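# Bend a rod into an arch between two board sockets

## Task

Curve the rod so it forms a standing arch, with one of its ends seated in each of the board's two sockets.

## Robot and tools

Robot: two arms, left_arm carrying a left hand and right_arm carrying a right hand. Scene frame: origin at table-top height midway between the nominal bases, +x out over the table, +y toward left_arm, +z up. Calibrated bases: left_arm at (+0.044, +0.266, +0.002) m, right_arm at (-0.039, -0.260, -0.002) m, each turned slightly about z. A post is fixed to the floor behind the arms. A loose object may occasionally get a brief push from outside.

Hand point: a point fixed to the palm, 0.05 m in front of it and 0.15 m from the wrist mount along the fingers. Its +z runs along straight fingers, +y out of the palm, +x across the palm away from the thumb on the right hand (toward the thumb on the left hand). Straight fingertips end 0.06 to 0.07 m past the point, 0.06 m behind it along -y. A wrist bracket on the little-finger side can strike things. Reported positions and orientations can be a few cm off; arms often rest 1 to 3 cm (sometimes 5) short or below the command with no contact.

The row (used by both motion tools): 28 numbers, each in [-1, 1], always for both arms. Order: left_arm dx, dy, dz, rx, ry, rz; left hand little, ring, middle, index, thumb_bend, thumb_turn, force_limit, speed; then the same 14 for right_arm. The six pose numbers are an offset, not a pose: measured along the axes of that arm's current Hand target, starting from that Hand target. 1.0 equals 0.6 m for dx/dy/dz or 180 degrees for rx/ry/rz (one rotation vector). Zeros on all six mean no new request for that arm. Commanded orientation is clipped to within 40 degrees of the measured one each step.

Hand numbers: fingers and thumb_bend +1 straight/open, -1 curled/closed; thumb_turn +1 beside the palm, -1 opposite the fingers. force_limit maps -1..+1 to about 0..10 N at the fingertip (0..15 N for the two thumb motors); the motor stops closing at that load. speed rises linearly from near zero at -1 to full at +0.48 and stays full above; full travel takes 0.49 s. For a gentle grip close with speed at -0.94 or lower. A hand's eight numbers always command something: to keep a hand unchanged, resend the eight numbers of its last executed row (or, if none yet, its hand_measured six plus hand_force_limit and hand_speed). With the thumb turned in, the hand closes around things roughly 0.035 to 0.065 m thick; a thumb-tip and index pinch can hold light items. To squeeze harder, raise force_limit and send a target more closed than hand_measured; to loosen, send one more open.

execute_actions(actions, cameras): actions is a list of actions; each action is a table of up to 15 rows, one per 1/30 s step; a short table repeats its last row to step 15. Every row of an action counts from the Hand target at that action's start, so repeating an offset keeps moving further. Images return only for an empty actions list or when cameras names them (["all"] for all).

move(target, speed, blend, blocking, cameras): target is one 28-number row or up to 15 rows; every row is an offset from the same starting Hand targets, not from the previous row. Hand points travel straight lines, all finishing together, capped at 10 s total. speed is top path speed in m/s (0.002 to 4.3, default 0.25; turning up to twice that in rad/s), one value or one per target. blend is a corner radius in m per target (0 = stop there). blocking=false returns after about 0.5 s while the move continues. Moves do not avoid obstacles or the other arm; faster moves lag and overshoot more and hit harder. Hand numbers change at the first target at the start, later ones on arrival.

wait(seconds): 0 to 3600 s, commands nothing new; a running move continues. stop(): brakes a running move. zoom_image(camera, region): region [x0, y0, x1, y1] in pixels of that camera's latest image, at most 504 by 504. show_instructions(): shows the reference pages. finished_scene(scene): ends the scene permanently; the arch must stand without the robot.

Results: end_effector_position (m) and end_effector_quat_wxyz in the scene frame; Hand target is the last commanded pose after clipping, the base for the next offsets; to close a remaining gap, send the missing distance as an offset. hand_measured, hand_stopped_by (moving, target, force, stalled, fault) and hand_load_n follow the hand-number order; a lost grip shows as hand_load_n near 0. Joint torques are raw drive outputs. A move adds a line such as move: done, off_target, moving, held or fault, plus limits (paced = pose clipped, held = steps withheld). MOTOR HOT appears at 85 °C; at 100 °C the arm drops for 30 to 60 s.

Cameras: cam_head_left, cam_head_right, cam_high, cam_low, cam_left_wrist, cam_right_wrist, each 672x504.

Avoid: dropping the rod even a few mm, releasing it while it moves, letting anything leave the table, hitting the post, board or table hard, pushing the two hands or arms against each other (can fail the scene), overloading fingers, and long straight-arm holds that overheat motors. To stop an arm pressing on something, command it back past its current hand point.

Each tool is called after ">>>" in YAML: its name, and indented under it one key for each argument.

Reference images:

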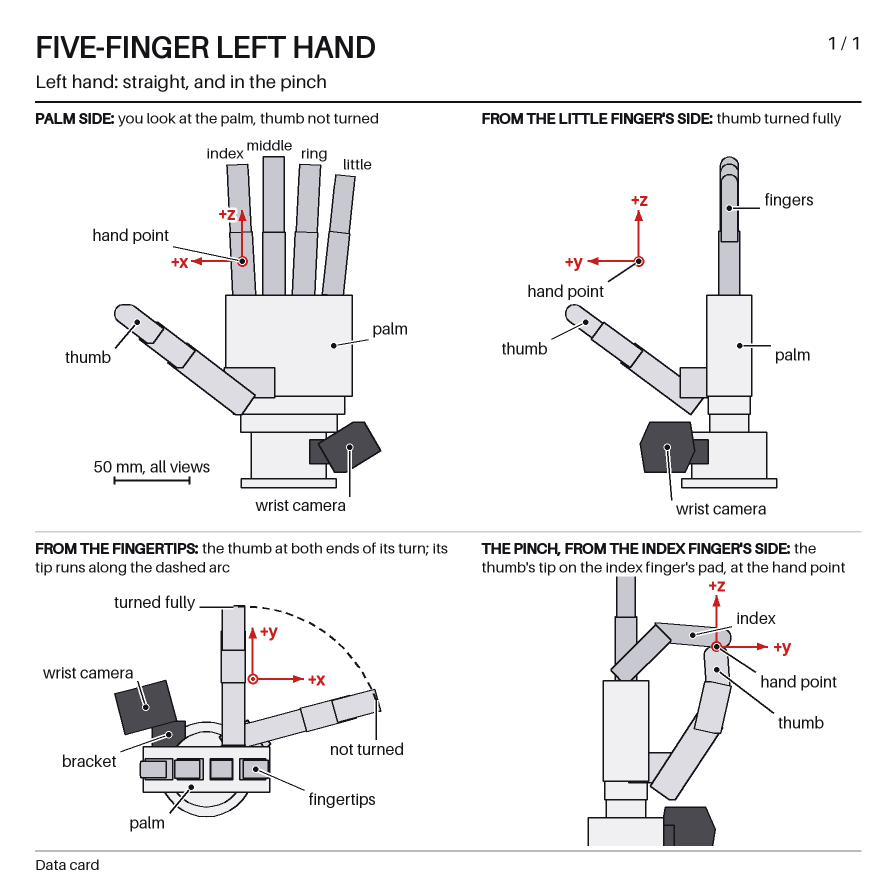

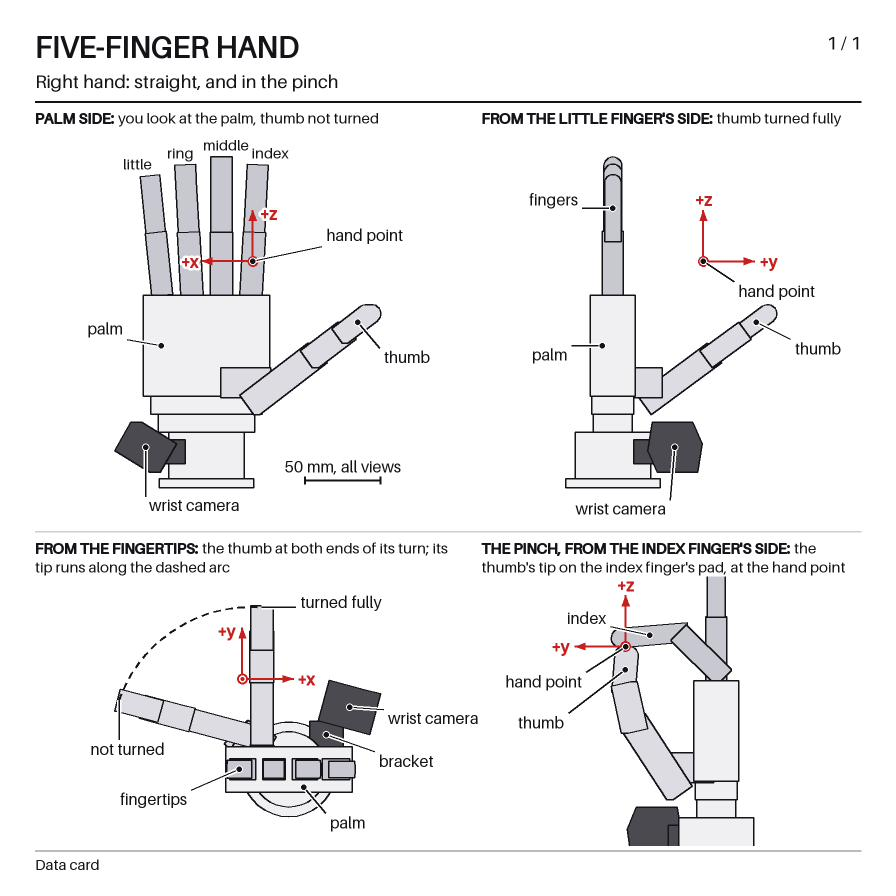

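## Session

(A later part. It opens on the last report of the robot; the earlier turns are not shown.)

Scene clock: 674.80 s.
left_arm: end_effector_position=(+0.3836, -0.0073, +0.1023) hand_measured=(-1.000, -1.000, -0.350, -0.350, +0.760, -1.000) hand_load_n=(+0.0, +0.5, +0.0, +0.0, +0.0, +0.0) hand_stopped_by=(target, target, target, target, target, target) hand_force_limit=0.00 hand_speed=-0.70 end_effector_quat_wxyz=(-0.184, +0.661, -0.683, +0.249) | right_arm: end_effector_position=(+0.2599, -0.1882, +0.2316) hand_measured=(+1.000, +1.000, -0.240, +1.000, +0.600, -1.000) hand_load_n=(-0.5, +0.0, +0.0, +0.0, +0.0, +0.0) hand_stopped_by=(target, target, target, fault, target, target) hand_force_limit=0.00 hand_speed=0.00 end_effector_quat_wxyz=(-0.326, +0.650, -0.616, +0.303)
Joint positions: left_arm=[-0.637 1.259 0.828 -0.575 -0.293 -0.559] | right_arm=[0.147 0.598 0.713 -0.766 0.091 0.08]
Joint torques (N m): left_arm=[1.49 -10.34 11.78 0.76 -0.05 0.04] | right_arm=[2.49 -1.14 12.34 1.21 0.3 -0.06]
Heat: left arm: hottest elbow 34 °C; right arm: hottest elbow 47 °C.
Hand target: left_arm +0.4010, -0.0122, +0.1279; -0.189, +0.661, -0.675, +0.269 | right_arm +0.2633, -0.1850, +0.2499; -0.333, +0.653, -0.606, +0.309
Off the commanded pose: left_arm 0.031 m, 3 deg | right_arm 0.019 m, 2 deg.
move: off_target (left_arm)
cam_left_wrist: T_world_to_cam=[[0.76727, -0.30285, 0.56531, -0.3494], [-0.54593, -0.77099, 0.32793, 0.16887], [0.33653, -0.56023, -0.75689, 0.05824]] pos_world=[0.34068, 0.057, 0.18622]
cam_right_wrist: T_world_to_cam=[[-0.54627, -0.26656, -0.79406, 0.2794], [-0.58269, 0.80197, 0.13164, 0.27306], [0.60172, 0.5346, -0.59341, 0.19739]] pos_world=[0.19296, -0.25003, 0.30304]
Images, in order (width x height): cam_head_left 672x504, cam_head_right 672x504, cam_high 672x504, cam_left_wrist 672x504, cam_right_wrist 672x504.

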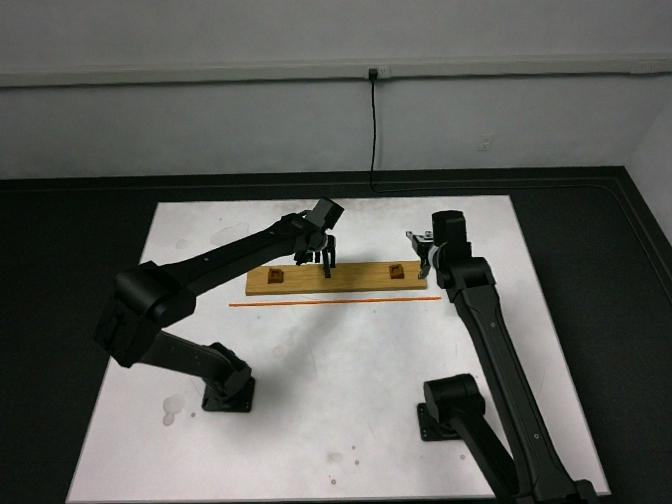

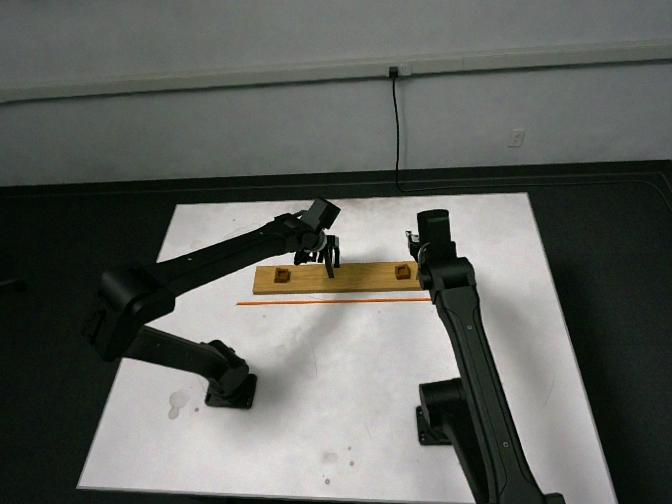

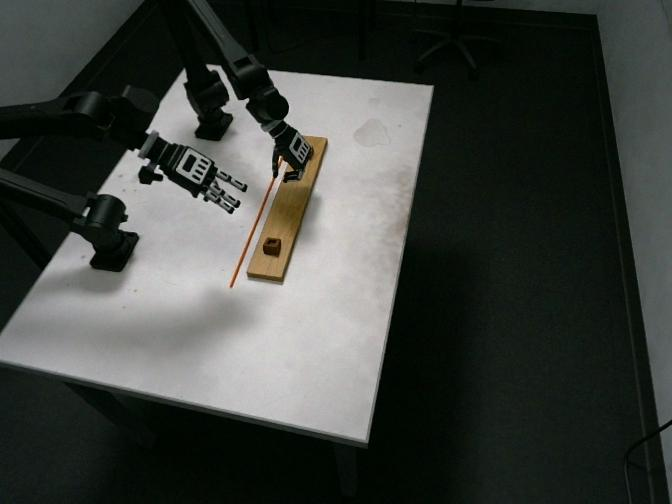

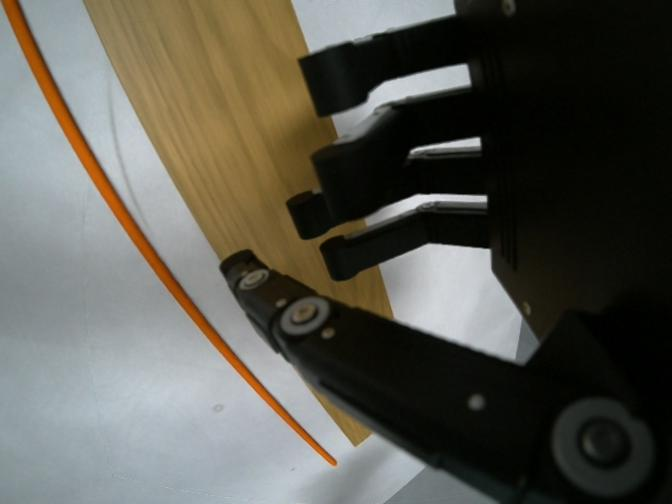

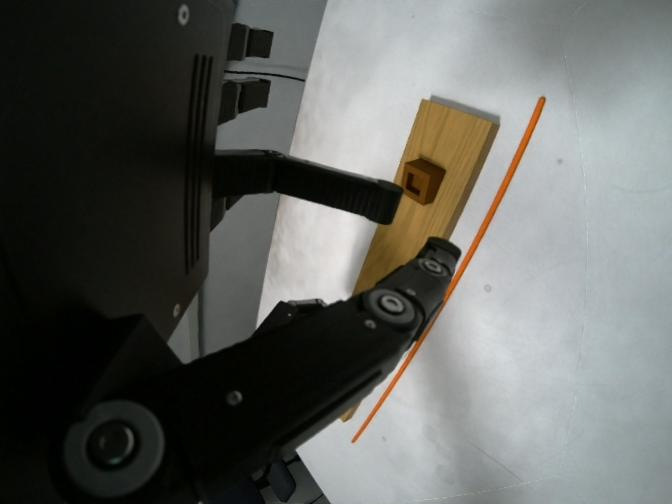

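>>> move:
  target:
    - [-0.1528,-0.025,-0.1278,0.04,-0.015,0.006, -1,-1,-0.24,-0.24,0.6,-1, 0.0, -0.3, 0,0,0,0,0,0, 1,1,-0.24,1,0.6,-1, 0, 0]
    - [-0.3717,0.1258,-0.0865,0.0895,-0.032,0.0139, -1,-1,-0.24,-0.24,0.6,-1, 0.0, -0.3, 0,0,0,0,0,0, 1,1,-0.24,1,0.6,-1, 0, 0]
  speed: 0.1
  blend: 0.03
  cameras: ["cam_left_wrist","cam_head_left","cam_high"]

Scene clock: 710.97 s.
left_arm: end_effector_position=(+0.3155, +0.2106, +0.0939) hand_measured=(-1.000, -1.000, -0.240, -0.240, +0.600, -1.000) hand_load_n=(+0.0, +0.0, +0.0, +0.0, +0.0, +0.0) hand_stopped_by=(target, target, target, target, target, target) hand_force_limit=0.00 hand_speed=-0.30 end_effector_quat_wxyz=(-0.308, +0.630, -0.640, +0.315) | right_arm: end_effector_position=(+0.2599, -0.1882, +0.2316) hand_measured=(+1.000, +1.000, -0.240, +1.000, +0.600, -1.000) hand_load_n=(+0.0, +0.0, +0.0, +0.0, +0.0, +0.0) hand_stopped_by=(target, target, target, fault, target, target) hand_force_limit=0.00 hand_speed=0.00 end_effector_quat_wxyz=(-0.326, +0.650, -0.616, +0.303)
Joint positions: left_arm=[-0.096 0.504 0.321 -0.478 -0.092 -0.076] | right_arm=[0.147 0.598 0.713 -0.766 0.091 0.08]
Joint torques (N m): left_arm=[1.55 -0.38 9.26 2.3 0.1 0.04] | right_arm=[2.43 -1.08 12.36 1.2 0.3 -0.06]
Heat: left arm: hottest elbow 37 °C; right arm: hottest elbow 48 °C.
Hand target: left_arm +0.3219, +0.2138, +0.0999; -0.319, +0.626, -0.634, +0.323 | right_arm +0.2633, -0.1850, +0.2499; -0.333, +0.653, -0.606, +0.309
Off the commanded pose: left_arm 0.009 m, 2 deg | right_arm 0.019 m, 2 deg.
move: done
cam_left_wrist: T_world_to_cam=[[0.59159, -0.3093, 0.74455, -0.18648], [-0.56961, -0.81391, 0.11447, 0.33913], [0.57059, -0.49182, -0.65768, 0.09928]] pos_world=[0.24684, 0.26716, 0.16532]
Images, in order (width x height): cam_head_left 672x504, cam_high 672x504, cam_left_wrist 672x504.

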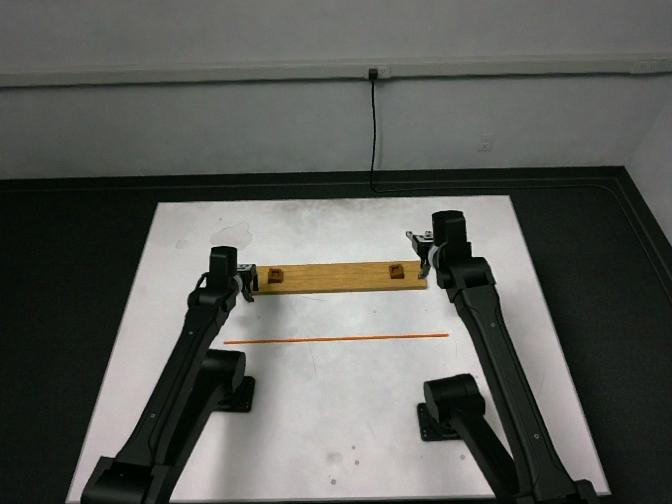

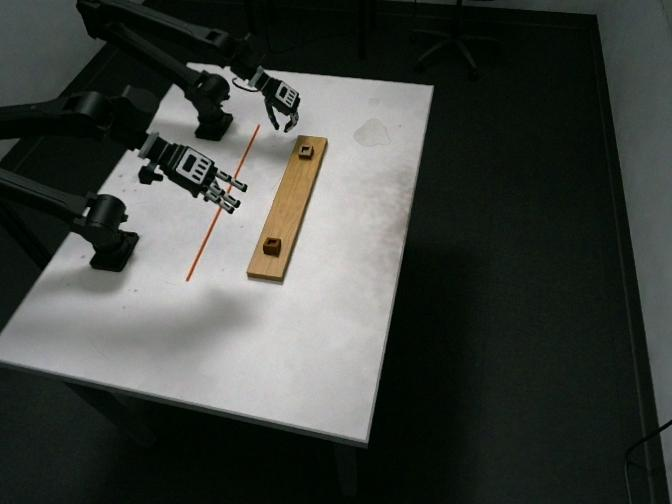

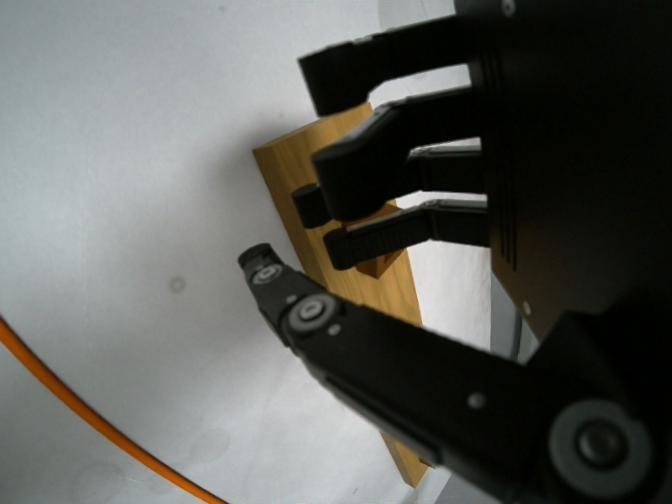

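>>> move:
  target:
    - [-0.1428,-0.3145,-0.2762,0,0,0, 1,1,-0.24,-0.24,0.6,-1, 0.0, -0.3, -0.3553,0.081,-0.0123,-0.0336,0.0211,0.0171, -1,-1,-0.28,1,0.64,-1, 0, -0.3]
    - [-0.1428,-0.3145,-0.2762,0,0,0, 1,1,-0.24,-0.24,0.6,-1, 0.0, -0.3, -0.3553,0.2632,0.1197,-0.0336,0.0211,0.0171, -1,-1,-0.28,1,0.64,-1, 0, -0.3]
  speed: [0.12,0.07]
  cameras: ["cam_right_wrist","cam_head_left","cam_high"]

Scene clock: 773.20 s.
left_arm: end_effector_position=(+0.2982, +0.2943, +0.3281) hand_measured=(+1.000, +1.000, -0.240, -0.240, +0.600, -1.000) hand_load_n=(+0.0, +0.0, +0.0, +0.0, +0.0, +0.0) hand_stopped_by=(target, target, target, target, target, target) hand_force_limit=0.00 hand_speed=-0.30 end_effector_quat_wxyz=(-0.302, +0.632, -0.638, +0.321) | right_arm: end_effector_position=(+0.2137, +0.0199, +0.0820) hand_measured=(-1.000, -1.000, -0.280, +1.000, +0.640, -1.000) hand_load_n=(+0.0, +0.0, +0.0, +0.0, +0.0, +0.0) hand_stopped_by=(target, target, target, fault, target, target) hand_force_limit=0.00 hand_speed=-0.30 end_effector_quat_wxyz=(-0.280, +0.645, -0.648, +0.292)
Joint positions: left_arm=[0.482 0.583 0.971 -1.103 0.372 0.28] | right_arm=[1.005 1.124 0.644 -0.599 0.701 0.859]
Joint torques (N m): left_arm=[1.32 0.32 12.85 1.03 0.36 0.04] | right_arm=[2.32 -6.59 7.58 1.78 0.77 0.15]
Heat: left arm: hottest elbow 35 °C; right arm: hottest elbow 48 °C.
Hand target: left_arm +0.2998, +0.2998, +0.3500; -0.319, +0.626, -0.634, +0.323 | right_arm +0.2128, +0.0250, +0.0799; -0.286, +0.643, -0.650, +0.289
Off the commanded pose: left_arm 0.023 m, 2 deg | right_arm 0.006 m, 1 deg.
move: off_target (left_arm)
cam_right_wrist: T_world_to_cam=[[-0.6331, -0.24427, -0.73452, 0.20408], [-0.51253, 0.84339, 0.16129, 0.08081], [0.58009, 0.47857, -0.65914, 0.03621]] pos_world=[0.14961, -0.03563, 0.16073]
Images, in order (width x height): cam_head_left 672x504, cam_high 672x504, cam_right_wrist 672x504.

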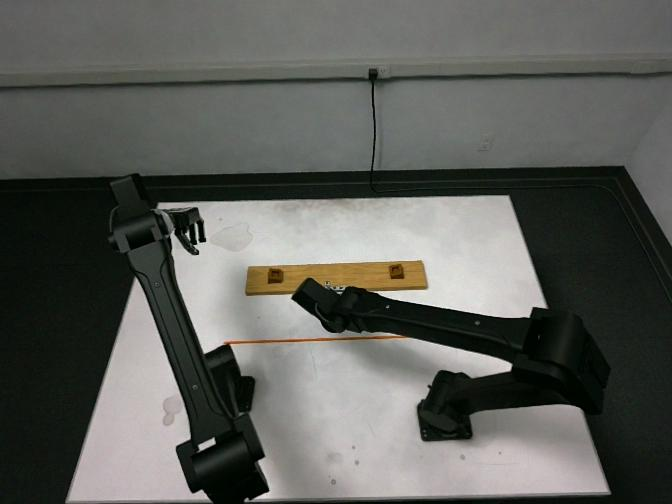

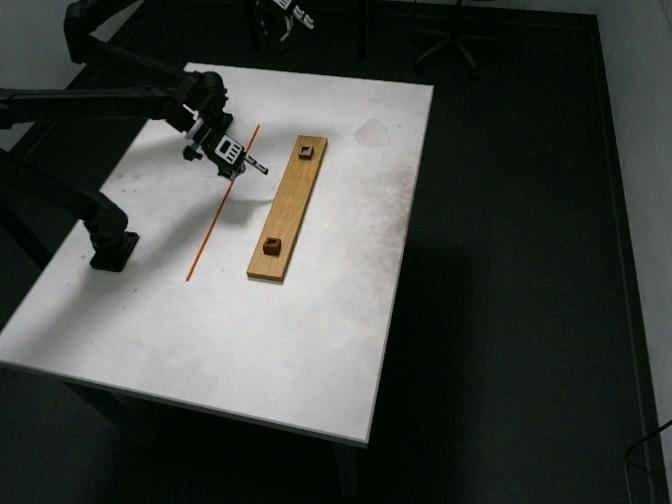

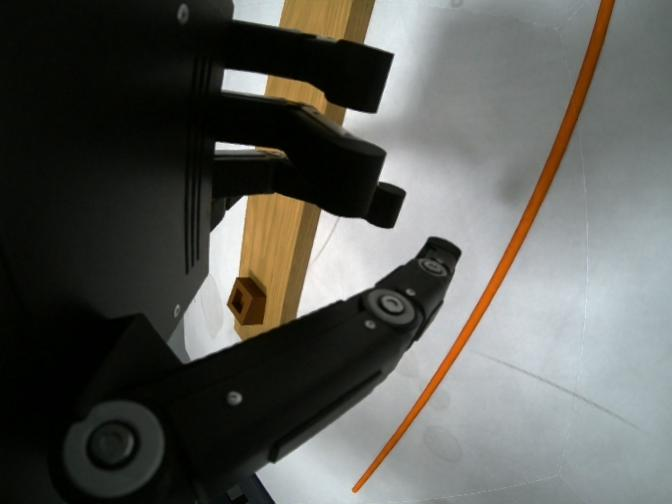

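>>> move:
  target:
    - [0,0,0,0,0,0, 1,1,-0.24,-0.24,0.6,-1, 0.0, -0.3, -0.0078,0.0872,0.0282,0,0,0, -1,-1,-0.28,1,0.64,-1, 0, -0.3]
  speed: 0.05
  cameras: ["cam_right_wrist"]

>>> zoom_image:
  camera: "cam_right_wrist"
  region: [320, 130, 540, 350]

Scene clock: 783.43 s.
left_arm: end_effector_position=(+0.2982, +0.2943, +0.3281) hand_measured=(+1.000, +1.000, -0.240, -0.240, +0.600, -1.000) hand_load_n=(+0.0, -0.5, +0.0, +0.0, +0.0, +0.0) hand_stopped_by=(target, target, target, target, target, target) hand_force_limit=0.00 hand_speed=-0.30 end_effector_quat_wxyz=(-0.302, +0.632, -0.638, +0.321) | right_arm: end_effector_position=(+0.1923, +0.0258, +0.0326) hand_measured=(-1.000, -1.000, -0.280, +1.000, +0.640, -1.000) hand_load_n=(+0.0, +0.0, +0.0, +0.0, +0.0, +0.0) hand_stopped_by=(target, target, target, fault, target, target) hand_force_limit=0.00 hand_speed=-0.30 end_effector_quat_wxyz=(-0.280, +0.645, -0.649, +0.292)
Joint positions: left_arm=[0.482 0.583 0.971 -1.103 0.372 0.28] | right_arm=[1.08 1.214 0.562 -0.484 0.735 0.948]
Joint torques (N m): left_arm=[1.61 0.5 12.85 1.01 0.36 0.04] | right_arm=[2.43 -6.77 6.69 1.69 0.81 0.17]
Heat: left arm: hottest elbow 35 °C; right arm: hottest elbow 46 °C.
Hand target: left_arm +0.2998, +0.2998, +0.3500; -0.319, +0.626, -0.634, +0.323 | right_arm +0.1904, +0.0300, +0.0298; -0.286, +0.643, -0.650, +0.289
Off the commanded pose: left_arm 0.023 m, 2 deg | right_arm 0.005 m, 1 deg.
move: done
cam_right_wrist: T_world_to_cam=[[-0.63237, -0.24307, -0.73555, 0.15555], [-0.51255, 0.84324, 0.162, 0.07288], [0.58087, 0.47944, -0.65782, 0.0131]] pos_world=[0.12811, -0.02993, 0.11123]

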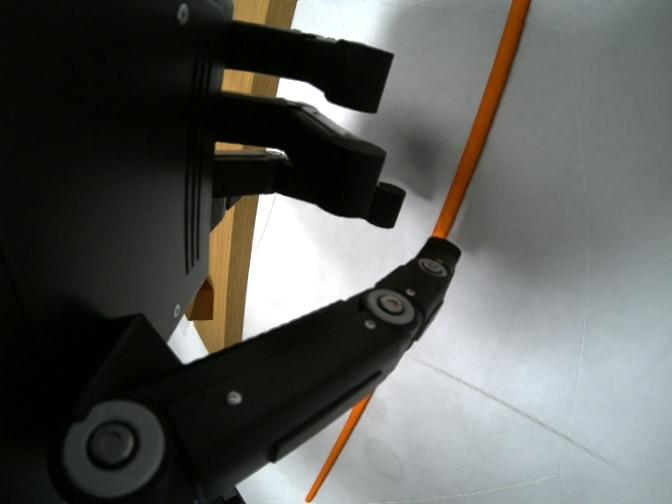

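Scaled by 2.291 from the camera's image (finer frame: 960x720).

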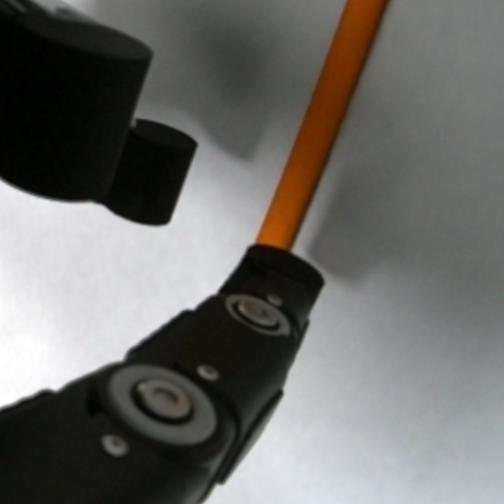

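>>> move:
  target:
    - [0,0,0,0,0,0, 1,1,-0.24,-0.24,0.6,-1, 0.0, -0.3, 0,0.019,0.0037,0,0,0, -1,-1,-0.28,1,0.64,-1, 0, -0.3]
  speed: 0.03
  cameras: ["cam_right_wrist"]

>>> zoom_image:
  camera: "cam_right_wrist"
  region: [320, 130, 540, 350]

Scene clock: 792.10 s.
left_arm: end_effector_position=(+0.2982, +0.2943, +0.3281) hand_measured=(+1.000, +1.000, -0.240, -0.240, +0.600, -1.000) hand_load_n=(+0.0, +0.0, +0.0, +0.0, +0.0, +0.0) hand_stopped_by=(target, target, target, target, target, target) hand_force_limit=0.00 hand_speed=-0.30 end_effector_quat_wxyz=(-0.302, +0.632, -0.638, +0.321) | right_arm: end_effector_position=(+0.1866, +0.0261, +0.0229) hand_measured=(-1.000, -1.000, -0.280, +1.000, +0.640, -1.000) hand_load_n=(+0.5, +0.0, +0.0, +0.0, +0.0, +0.0) hand_stopped_by=(target, target, target, fault, target, target) hand_force_limit=0.00 hand_speed=-0.30 end_effector_quat_wxyz=(-0.281, +0.644, -0.649, +0.291)
Joint positions: left_arm=[0.482 0.583 0.971 -1.103 0.372 0.28] | right_arm=[1.098 1.232 0.545 -0.464 0.743 0.972]
Joint torques (N m): left_arm=[1.38 0.15 12.82 1.03 0.35 0.07] | right_arm=[2.43 -6.77 6.48 1.65 0.82 0.18]
Heat: left arm: hottest elbow 35 °C; right arm: hottest elbow 45 °C.
Hand target: left_arm +0.2998, +0.2998, +0.3500; -0.319, +0.626, -0.634, +0.323 | right_arm +0.1844, +0.0300, +0.0199; -0.286, +0.643, -0.650, +0.289
Off the commanded pose: left_arm 0.023 m, 2 deg | right_arm 0.005 m, 1 deg.
move: done
cam_right_wrist: T_world_to_cam=[[-0.63218, -0.24199, -0.73607, 0.14489], [-0.51212, 0.84339, 0.16256, 0.07112], [0.58145, 0.47972, -0.6571, 0.00981]] pos_world=[0.12231, -0.02963, 0.10153]

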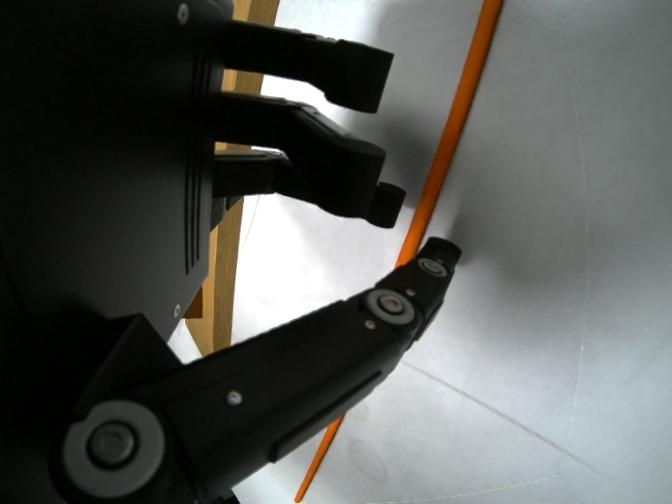

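Scaled by 2.291 from the camera's image (finer frame: 960x720).

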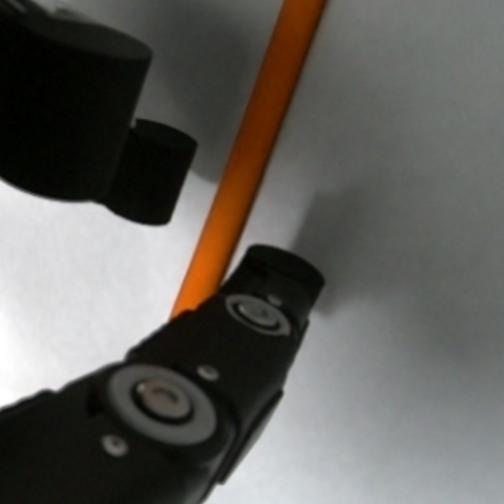

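>>> move:
  target:
    - [0,0,0,0,0,0, 1,1,-0.24,-0.24,0.6,-1, 0.0, -0.3, 0,0.0074,0.0067,0,0,0, -1,-1,-0.28,1,0.64,-1, 0, -0.3]
  speed: 0.03
  cameras: ["cam_right_wrist"]

>>> zoom_image:
  camera: "cam_right_wrist"
  region: [320, 130, 540, 350]

Scene clock: 796.43 s.
left_arm: end_effector_position=(+0.2982, +0.2943, +0.3281) hand_measured=(+1.000, +1.000, -0.240, -0.240, +0.600, -1.000) hand_load_n=(+0.0, +0.0, +0.0, +0.0, +0.0, +0.0) hand_stopped_by=(target, target, target, target, target, target) hand_force_limit=0.00 hand_speed=-0.30 end_effector_quat_wxyz=(-0.302, +0.632, -0.638, +0.321) | right_arm: end_effector_position=(+0.1867, +0.0262, +0.0170) hand_measured=(-1.000, -1.000, -0.280, +1.000, +0.640, -1.000) hand_load_n=(+0.0, +0.0, +0.0, +0.0, +0.0, +0.0) hand_stopped_by=(target, target, target, fault, target, target) hand_force_limit=0.00 hand_speed=-0.30 end_effector_quat_wxyz=(-0.281, +0.644, -0.649, +0.292)
Joint positions: left_arm=[0.482 0.583 0.971 -1.103 0.372 0.28] | right_arm=[1.098 1.248 0.537 -0.44 0.743 0.972]
Joint torques (N m): left_arm=[1.55 0.26 12.82 1.02 0.37 0.05] | right_arm=[2.43 -6.83 6.35 1.63 0.82 0.16]
Heat: left arm: hottest elbow 35 °C; right arm: hottest elbow 44 °C.
Hand target: left_arm +0.2998, +0.2998, +0.3500; -0.319, +0.626, -0.634, +0.323 | right_arm +0.1844, +0.0300, +0.0139; -0.286, +0.642, -0.650, +0.289
Off the commanded pose: left_arm 0.023 m, 2 deg | right_arm 0.005 m, 1 deg.
move: done
cam_right_wrist: T_world_to_cam=[[-0.63204, -0.24129, -0.73642, 0.14059], [-0.51163, 0.84366, 0.16268, 0.072], [0.58203, 0.47959, -0.65668, 0.00564]] pos_world=[0.12241, -0.02953, 0.09553]

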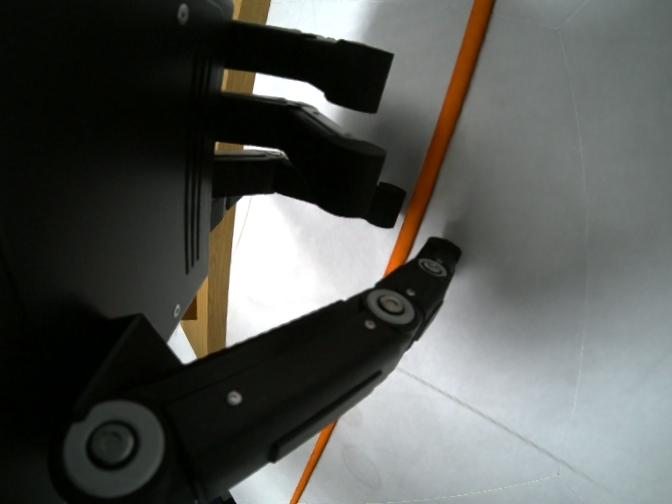

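Scaled by 2.291 from the camera's image (finer frame: 960x720).

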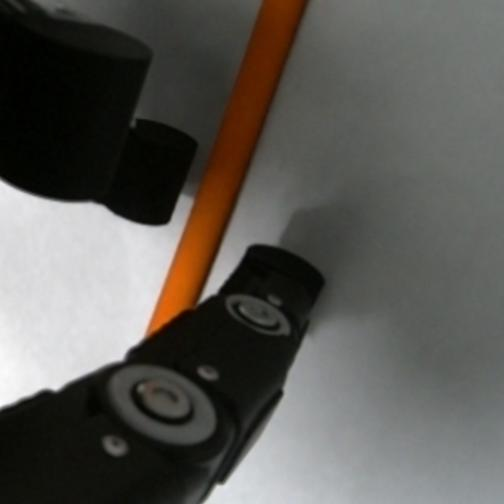

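>>> move:
  target:
    - [0,0,0,0,0,0, 1,1,-0.24,-0.24,0.6,-1, 0.0, -0.3, 0,0.005,0.008,0,0,0, -1,-1,-0.28,1,0.64,-1, 0, -0.3]
  speed: 0.03
  cameras: ["cam_right_wrist"]

>>> zoom_image:
  camera: "cam_right_wrist"
  region: [320, 130, 540, 350]

Scene clock: 802.20 s.
left_arm: end_effector_position=(+0.2982, +0.2943, +0.3281) hand_measured=(+1.000, +1.000, -0.240, -0.240, +0.600, -1.000) hand_load_n=(+0.0, +0.0, +0.0, +0.5, +0.0, +0.0) hand_stopped_by=(target, target, target, target, target, target) hand_force_limit=0.00 hand_speed=-0.30 end_effector_quat_wxyz=(-0.302, +0.632, -0.638, +0.321) | right_arm: end_effector_position=(+0.1877, +0.0284, +0.0128) hand_measured=(-1.000, -1.000, -0.280, +1.000, +0.640, -1.000) hand_load_n=(+0.0, +0.5, +0.0, +0.0, +0.0, +0.0) hand_stopped_by=(target, target, target, fault, target, target) hand_force_limit=0.00 hand_speed=-0.30 end_effector_quat_wxyz=(-0.284, +0.643, -0.650, +0.290)
Joint positions: left_arm=[0.482 0.583 0.971 -1.103 0.372 0.28] | right_arm=[1.098 1.262 0.532 -0.413 0.743 0.972]
Joint torques (N m): left_arm=[1.44 0.5 12.77 0.92 0.39 0.03] | right_arm=[2.08 -6.89 6.16 1.65 0.74 0.11]
Heat: left arm: hottest elbow 36 °C; right arm: hottest elbow 44 °C.
Hand target: left_arm +0.2998, +0.2998, +0.3500; -0.319, +0.626, -0.634, +0.323 | right_arm +0.1860, +0.0300, +0.0085; -0.286, +0.643, -0.650, +0.289
Off the commanded pose: left_arm 0.023 m, 2 deg | right_arm 0.005 m, 0 deg.
move: done
cam_right_wrist: T_world_to_cam=[[-0.62981, -0.23645, -0.73988, 0.13809], [-0.5121, 0.84261, 0.16664, 0.07137], [0.58403, 0.48385, -0.65177, 0.00068]] pos_world=[0.12312, -0.02781, 0.09072]

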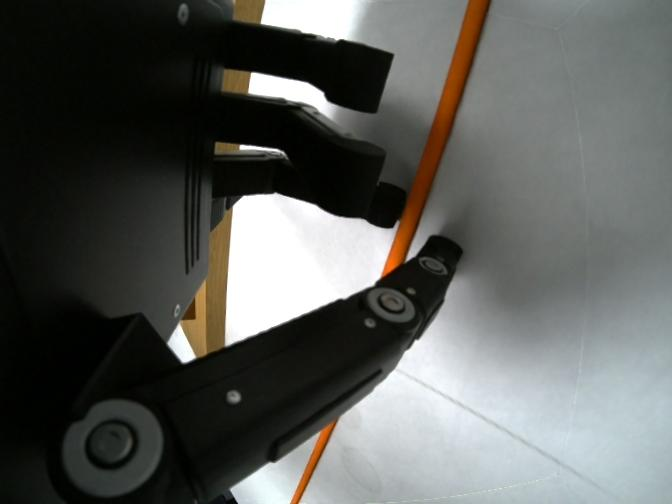

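Scaled by 2.291 from the camera's image (finer frame: 960x720).

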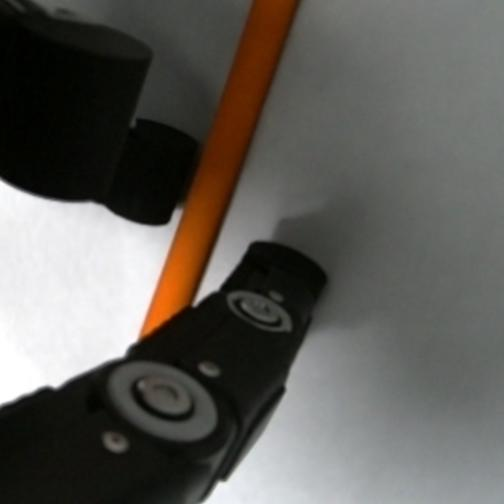

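>>> move:
  target:
    - [0,0,0,0,0,0, 1,1,-0.24,-0.24,0.6,-1, 0.0, -0.3, 0,0.004,0.004,0,0,0, -1,-1,-0.28,1,0.2,-1, -0.3, -0.85]
  speed: 0.03
  cameras: ["cam_right_wrist"]

>>> zoom_image:
  camera: "cam_right_wrist"
  region: [320, 130, 540, 350]

Scene clock: 807.70 s.
left_arm: end_effector_position=(+0.2982, +0.2943, +0.3281) hand_measured=(+1.000, +1.000, -0.240, -0.240, +0.600, -1.000) hand_load_n=(+0.0, +0.0, +0.0, +0.0, +0.0, +0.0) hand_stopped_by=(target, target, target, target, target, target) hand_force_limit=0.00 hand_speed=-0.30 end_effector_quat_wxyz=(-0.302, +0.632, -0.638, +0.321) | right_arm: end_effector_position=(+0.1890, +0.0297, +0.0111) hand_measured=(-1.000, -1.000, -0.280, +1.000, +0.330, -1.000) hand_load_n=(+0.0, +0.0, +1.0, +0.0, +5.0, +1.0) hand_stopped_by=(target, target, target, fault, force, target) hand_force_limit=-0.30 hand_speed=-0.85 end_effector_quat_wxyz=(-0.287, +0.641, -0.650, +0.291)
Joint positions: left_arm=[0.482 0.583 0.971 -1.103 0.372 0.28] | right_arm=[1.098 1.27 0.53 -0.397 0.746 0.972]
Joint torques (N m): left_arm=[1.26 0.5 12.83 1.02 0.38 0.06] | right_arm=[2.02 -6.77 5.96 1.58 0.61 0.1]
Heat: left arm: hottest elbow 36 °C; right arm: hottest elbow 43 °C.
Hand target: left_arm +0.2998, +0.2998, +0.3500; -0.319, +0.626, -0.634, +0.323 | right_arm +0.1861, +0.0300, +0.0051; -0.286, +0.643, -0.650, +0.289
Off the commanded pose: left_arm 0.023 m, 2 deg | right_arm 0.007 m, 0 deg.
move: done
cam_right_wrist: T_world_to_cam=[[-0.62645, -0.23263, -0.74394, 0.13727], [-0.51182, 0.84261, 0.1675, 0.0711], [0.58788, 0.48569, -0.64692, -0.00263]] pos_world=[0.12393, -0.0267, 0.08851]

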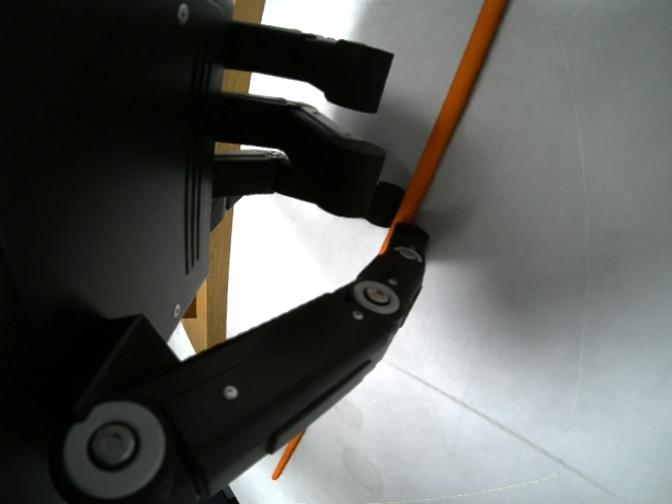

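Scaled by 2.291 from the camera's image (finer frame: 960x720).

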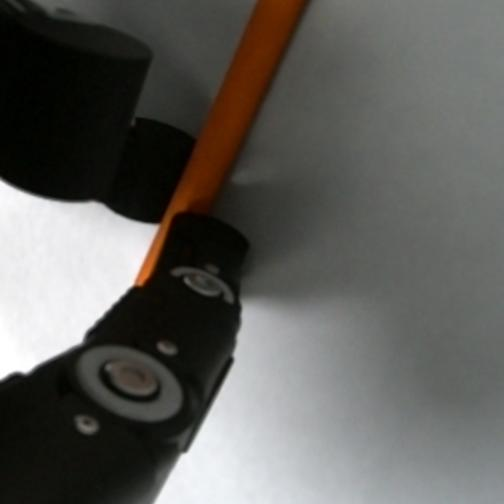

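>>> move:
  target:
    - [0,0,0,0,0,0, 1,1,-0.24,-0.24,0.6,-1, 0.0, -0.3, 0,0,0,0,0,0, -1,-1,-0.28,1,0.52,-1, -0.3, -0.6]
    - [0,0,0,0,0,0, 1,1,-0.24,-0.24,0.6,-1, 0.0, -0.3, 0,0.0074,0.0067,0,0,0, -1,-1,-0.28,1,0.52,-1, -0.3, -0.6]
  speed: 0.02
  cameras: ["cam_right_wrist"]

>>> zoom_image:
  camera: "cam_right_wrist"
  region: [320, 130, 540, 350]

Scene clock: 818.43 s.
left_arm: end_effector_position=(+0.2982, +0.2943, +0.3281) hand_measured=(+1.000, +1.000, -0.240, -0.240, +0.600, -1.000) hand_load_n=(-0.5, +0.0, +0.0, +0.0, +0.0, +0.0) hand_stopped_by=(target, target, target, target, target, target) hand_force_limit=0.00 hand_speed=-0.30 end_effector_quat_wxyz=(-0.302, +0.632, -0.638, +0.321) | right_arm: end_effector_position=(+0.1904, +0.0324, +0.0105) hand_measured=(-1.000, -1.000, -0.280, +1.000, +0.520, -1.000) hand_load_n=(+0.0, +0.0, +0.0, +0.0, +0.0, -1.5) hand_stopped_by=(target, target, target, fault, target, target) hand_force_limit=-0.30 hand_speed=-0.60 end_effector_quat_wxyz=(-0.292, +0.639, -0.651, +0.289)
Joint positions: left_arm=[0.482 0.583 0.971 -1.103 0.372 0.28] | right_arm=[1.098 1.276 0.528 -0.378 0.747 0.972]
Joint torques (N m): left_arm=[1.55 0.44 12.71 1.07 0.37 0.05] | right_arm=[2.02 -6.01 5.53 1.73 0.58 0.1]
Heat: left arm: hottest elbow 36 °C; right arm: hottest elbow 42 °C.
Hand target: left_arm +0.2998, +0.2998, +0.3500; -0.319, +0.626, -0.634, +0.323 | right_arm +0.1862, +0.0301, -0.0008; -0.286, +0.642, -0.650, +0.289
Off the commanded pose: left_arm 0.023 m, 2 deg | right_arm 0.012 m, 1 deg.
move: off_target (right_arm)
cam_right_wrist: T_world_to_cam=[[-0.62227, -0.2247, -0.74986, 0.13732], [-0.51256, 0.84097, 0.17335, 0.0699], [0.59166, 0.49222, -0.63848, -0.0062]] pos_world=[0.12495, -0.02487, 0.0869]

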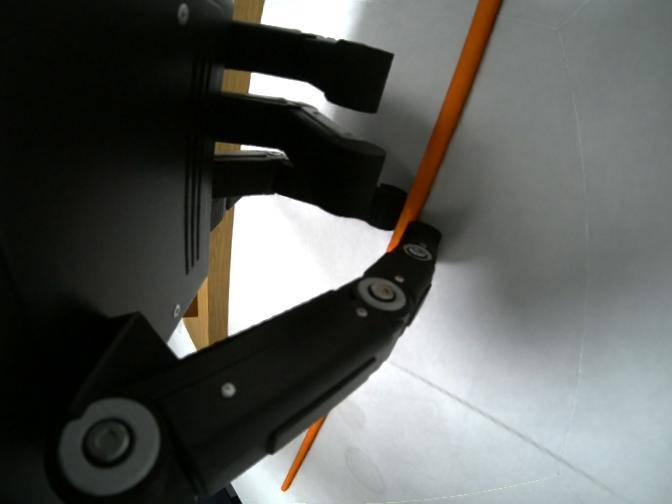

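Scaled by 2.291 from the camera's image (finer frame: 960x720).

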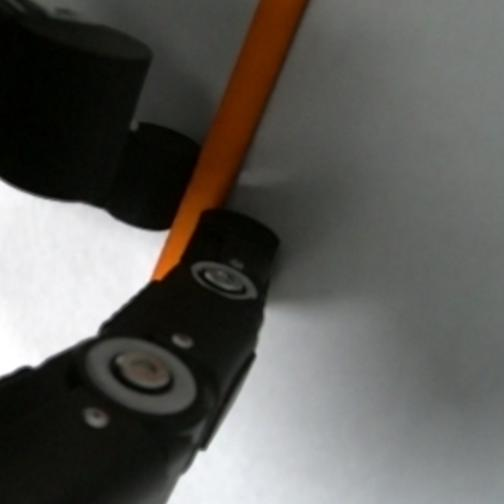

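>>> move:
  target:
    - [0,0,0,0,0,0, 1,1,-0.24,-0.24,0.6,-1, 0.0, -0.3, 0,0,0,0,0,0, -1,-1,-0.28,1,0.2,-1, -0.2, -0.85]
  speed: 0.03
  cameras: ["cam_right_wrist"]

>>> zoom_image:
  camera: "cam_right_wrist"
  region: [320, 130, 540, 350]

Scene clock: 822.93 s.
left_arm: end_effector_position=(+0.2982, +0.2943, +0.3281) hand_measured=(+1.000, +1.000, -0.240, -0.240, +0.600, -1.000) hand_load_n=(+0.0, +0.0, +0.0, +0.0, +0.0, -0.5) hand_stopped_by=(target, target, target, target, target, target) hand_force_limit=0.00 hand_speed=-0.30 end_effector_quat_wxyz=(-0.302, +0.632, -0.638, +0.321) | right_arm: end_effector_position=(+0.1906, +0.0326, +0.0103) hand_measured=(-1.000, -1.000, -0.280, +1.000, +0.354, -1.000) hand_load_n=(+0.0, +0.0, +0.0, +0.0, +6.0, +0.0) hand_stopped_by=(target, target, target, fault, force, target) hand_force_limit=-0.20 hand_speed=-0.85 end_effector_quat_wxyz=(-0.292, +0.638, -0.651, +0.289)
Joint positions: left_arm=[0.482 0.583 0.971 -1.103 0.372 0.28] | right_arm=[1.098 1.277 0.528 -0.375 0.748 0.972]
Joint torques (N m): left_arm=[1.38 0.21 12.79 0.92 0.38 0.06] | right_arm=[2.02 -6.07 5.55 1.65 0.56 0.11]
Heat: left arm: hottest elbow 36 °C; right arm: hottest elbow 41 °C.
Hand target: left_arm +0.2998, +0.2998, +0.3500; -0.319, +0.626, -0.634, +0.323 | right_arm +0.1861, +0.0299, -0.0010; -0.286, +0.643, -0.650, +0.289
Off the commanded pose: left_arm 0.023 m, 2 deg | right_arm 0.012 m, 1 deg.
move: done
cam_right_wrist: T_world_to_cam=[[-0.62171, -0.22394, -0.75055, 0.13729], [-0.51253, 0.84093, 0.17364, 0.06978], [0.59227, 0.49263, -0.63759, -0.00663]] pos_world=[0.12505, -0.02467, 0.0867]

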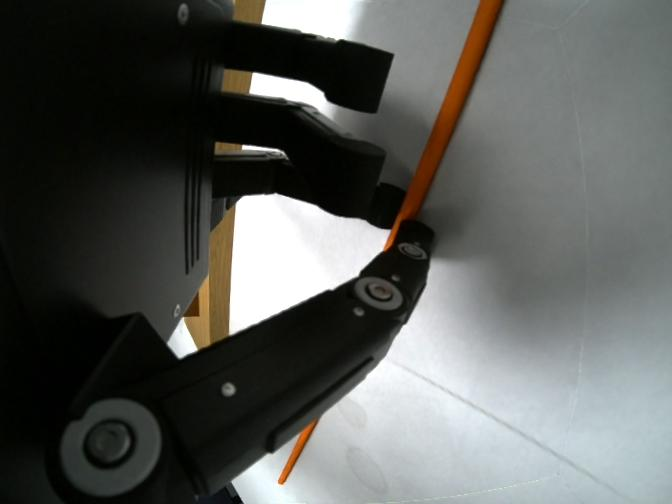

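Scaled by 2.291 from the camera's image (finer frame: 960x720).

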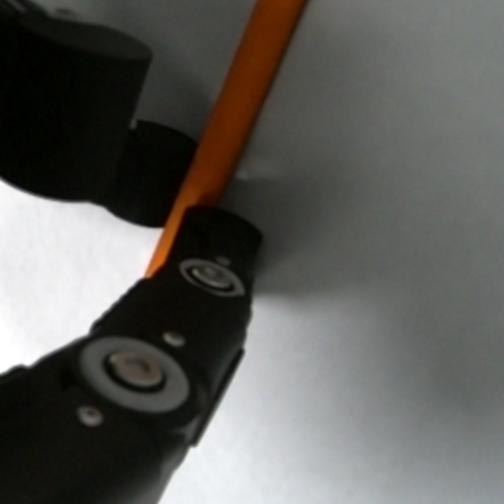

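>>> move:
  target:
    - [0,0,0,0,0,0, 1,1,-0.24,-0.24,0.6,-1, 0.0, -0.3, 0,-0.031,-0.028,0,0,0, -1,-1,-0.28,1,0.2,-1, -0.2, -0.85]
  speed: 0.02
  cameras: ["cam_right_wrist"]

>>> zoom_image:
  camera: "cam_right_wrist"
  region: [320, 130, 540, 350]

Scene clock: 828.37 s.
left_arm: end_effector_position=(+0.2982, +0.2943, +0.3281) hand_measured=(+1.000, +1.000, -0.240, -0.240, +0.600, -1.000) hand_load_n=(+0.0, +0.0, +0.0, +0.0, +0.0, +0.0) hand_stopped_by=(target, target, target, target, target, target) hand_force_limit=0.00 hand_speed=-0.30 end_effector_quat_wxyz=(-0.302, +0.632, -0.638, +0.321) | right_arm: end_effector_position=(+0.1852, +0.0214, +0.0156) hand_measured=(-1.000, -1.000, -0.280, +1.000, +0.354, -1.000) hand_load_n=(+0.5, +0.0, +2.5, +0.0, +2.5, -0.5) hand_stopped_by=(target, target, target, fault, force, target) hand_force_limit=-0.20 hand_speed=-0.85 end_effector_quat_wxyz=(-0.279, +0.645, -0.648, +0.294)
Joint positions: left_arm=[0.482 0.583 0.971 -1.103 0.372 0.28] | right_arm=[1.098 1.24 0.528 -0.444 0.747 0.972]
Joint torques (N m): left_arm=[1.26 0.62 12.79 1.03 0.39 0.04] | right_arm=[1.96 -8.23 8.1 0.51 0.6 0.1]
Heat: left arm: hottest elbow 36 °C; right arm: hottest elbow 41 °C.
Hand target: left_arm +0.2998, +0.2998, +0.3500; -0.319, +0.626, -0.634, +0.323 | right_arm +0.1861, +0.0300, +0.0241; -0.286, +0.643, -0.650, +0.289
Off the commanded pose: left_arm 0.023 m, 2 deg | right_arm 0.012 m, 1 deg.
move: off_target (right_arm)
cam_right_wrist: T_world_to_cam=[[-0.63223, -0.2454, -0.73489, 0.13754], [-0.51045, 0.84549, 0.15681, 0.07524], [0.58286, 0.47427, -0.65981, 0.00798]] pos_world=[0.12071, -0.03364, 0.09454]

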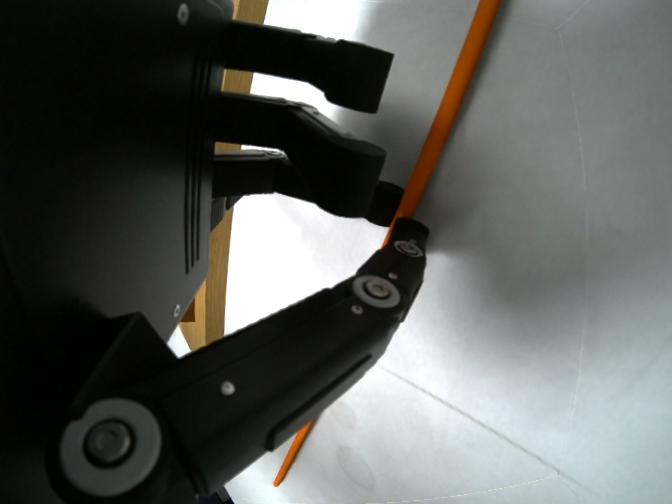

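Scaled by 2.291 from the camera's image (finer frame: 960x720).

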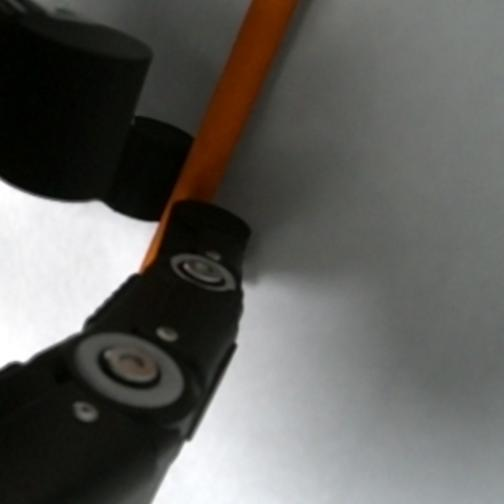

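>>> move:
  target:
    - [0,0,0,0,0,0, 1,1,-0.24,-0.24,0.6,-1, 0.0, -0.3, 0,0,0,0,0,0, -1,-1,-0.28,1,0.1,-1, 0.0, -0.85]
  speed: 0.02
  cameras: ["cam_right_wrist"]

>>> zoom_image:
  camera: "cam_right_wrist"
  region: [320, 130, 540, 350]

Scene clock: 833.60 s.
left_arm: end_effector_position=(+0.2982, +0.2943, +0.3281) hand_measured=(+1.000, +1.000, -0.240, -0.240, +0.600, -1.000) hand_load_n=(+0.0, +0.0, +0.0, +0.0, +0.0, -0.5) hand_stopped_by=(target, target, target, target, target, target) hand_force_limit=0.00 hand_speed=-0.30 end_effector_quat_wxyz=(-0.302, +0.632, -0.638, +0.321) | right_arm: end_effector_position=(+0.1852, +0.0214, +0.0156) hand_measured=(-1.000, -1.000, -0.278, +1.000, +0.102, -1.000) hand_load_n=(+0.0, +0.0, +13.5, -0.5, +3.0, -1.0) hand_stopped_by=(target, target, target, fault, target, target) hand_force_limit=0.00 hand_speed=-0.85 end_effector_quat_wxyz=(-0.279, +0.645, -0.648, +0.294)
Joint positions: left_arm=[0.482 0.583 0.971 -1.103 0.372 0.28] | right_arm=[1.098 1.24 0.528 -0.444 0.747 0.972]
Joint torques (N m): left_arm=[1.32 0.38 12.63 1.01 0.35 0.05] | right_arm=[1.96 -8.23 8.09 0.46 0.6 0.1]
Heat: left arm: hottest elbow 36 °C; right arm: hottest elbow 41 °C.
Hand target: left_arm +0.2998, +0.2998, +0.3500; -0.319, +0.626, -0.634, +0.323 | right_arm +0.1862, +0.0300, +0.0241; -0.286, +0.642, -0.650, +0.289
Off the commanded pose: left_arm 0.023 m, 2 deg | right_arm 0.012 m, 1 deg.
move: done
cam_right_wrist: T_world_to_cam=[[-0.63223, -0.2454, -0.73489, 0.13754], [-0.51045, 0.84549, 0.15681, 0.07524], [0.58286, 0.47427, -0.65981, 0.00798]] pos_world=[0.12071, -0.03364, 0.09454]

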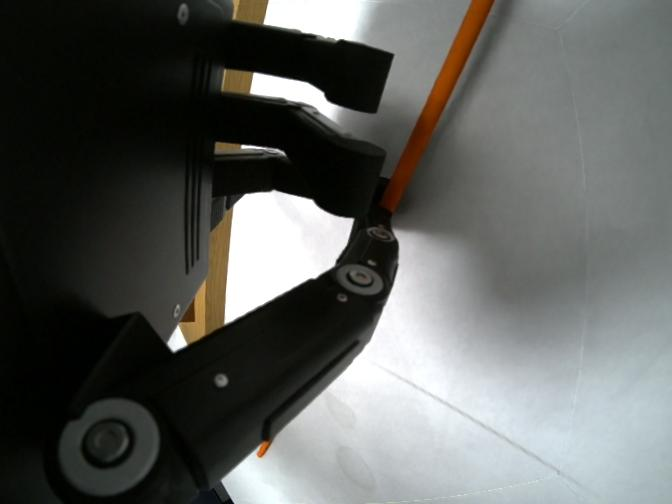

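Scaled by 2.291 from the camera's image (finer frame: 960x720).

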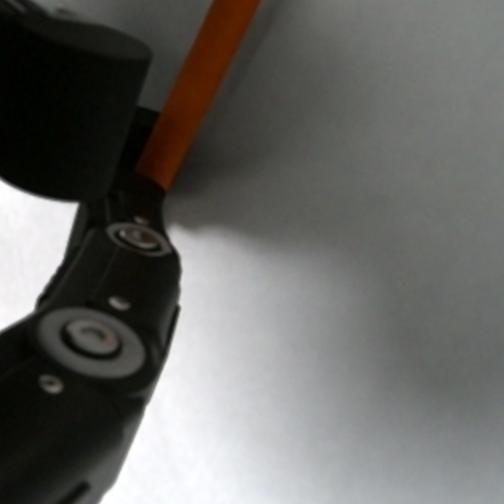

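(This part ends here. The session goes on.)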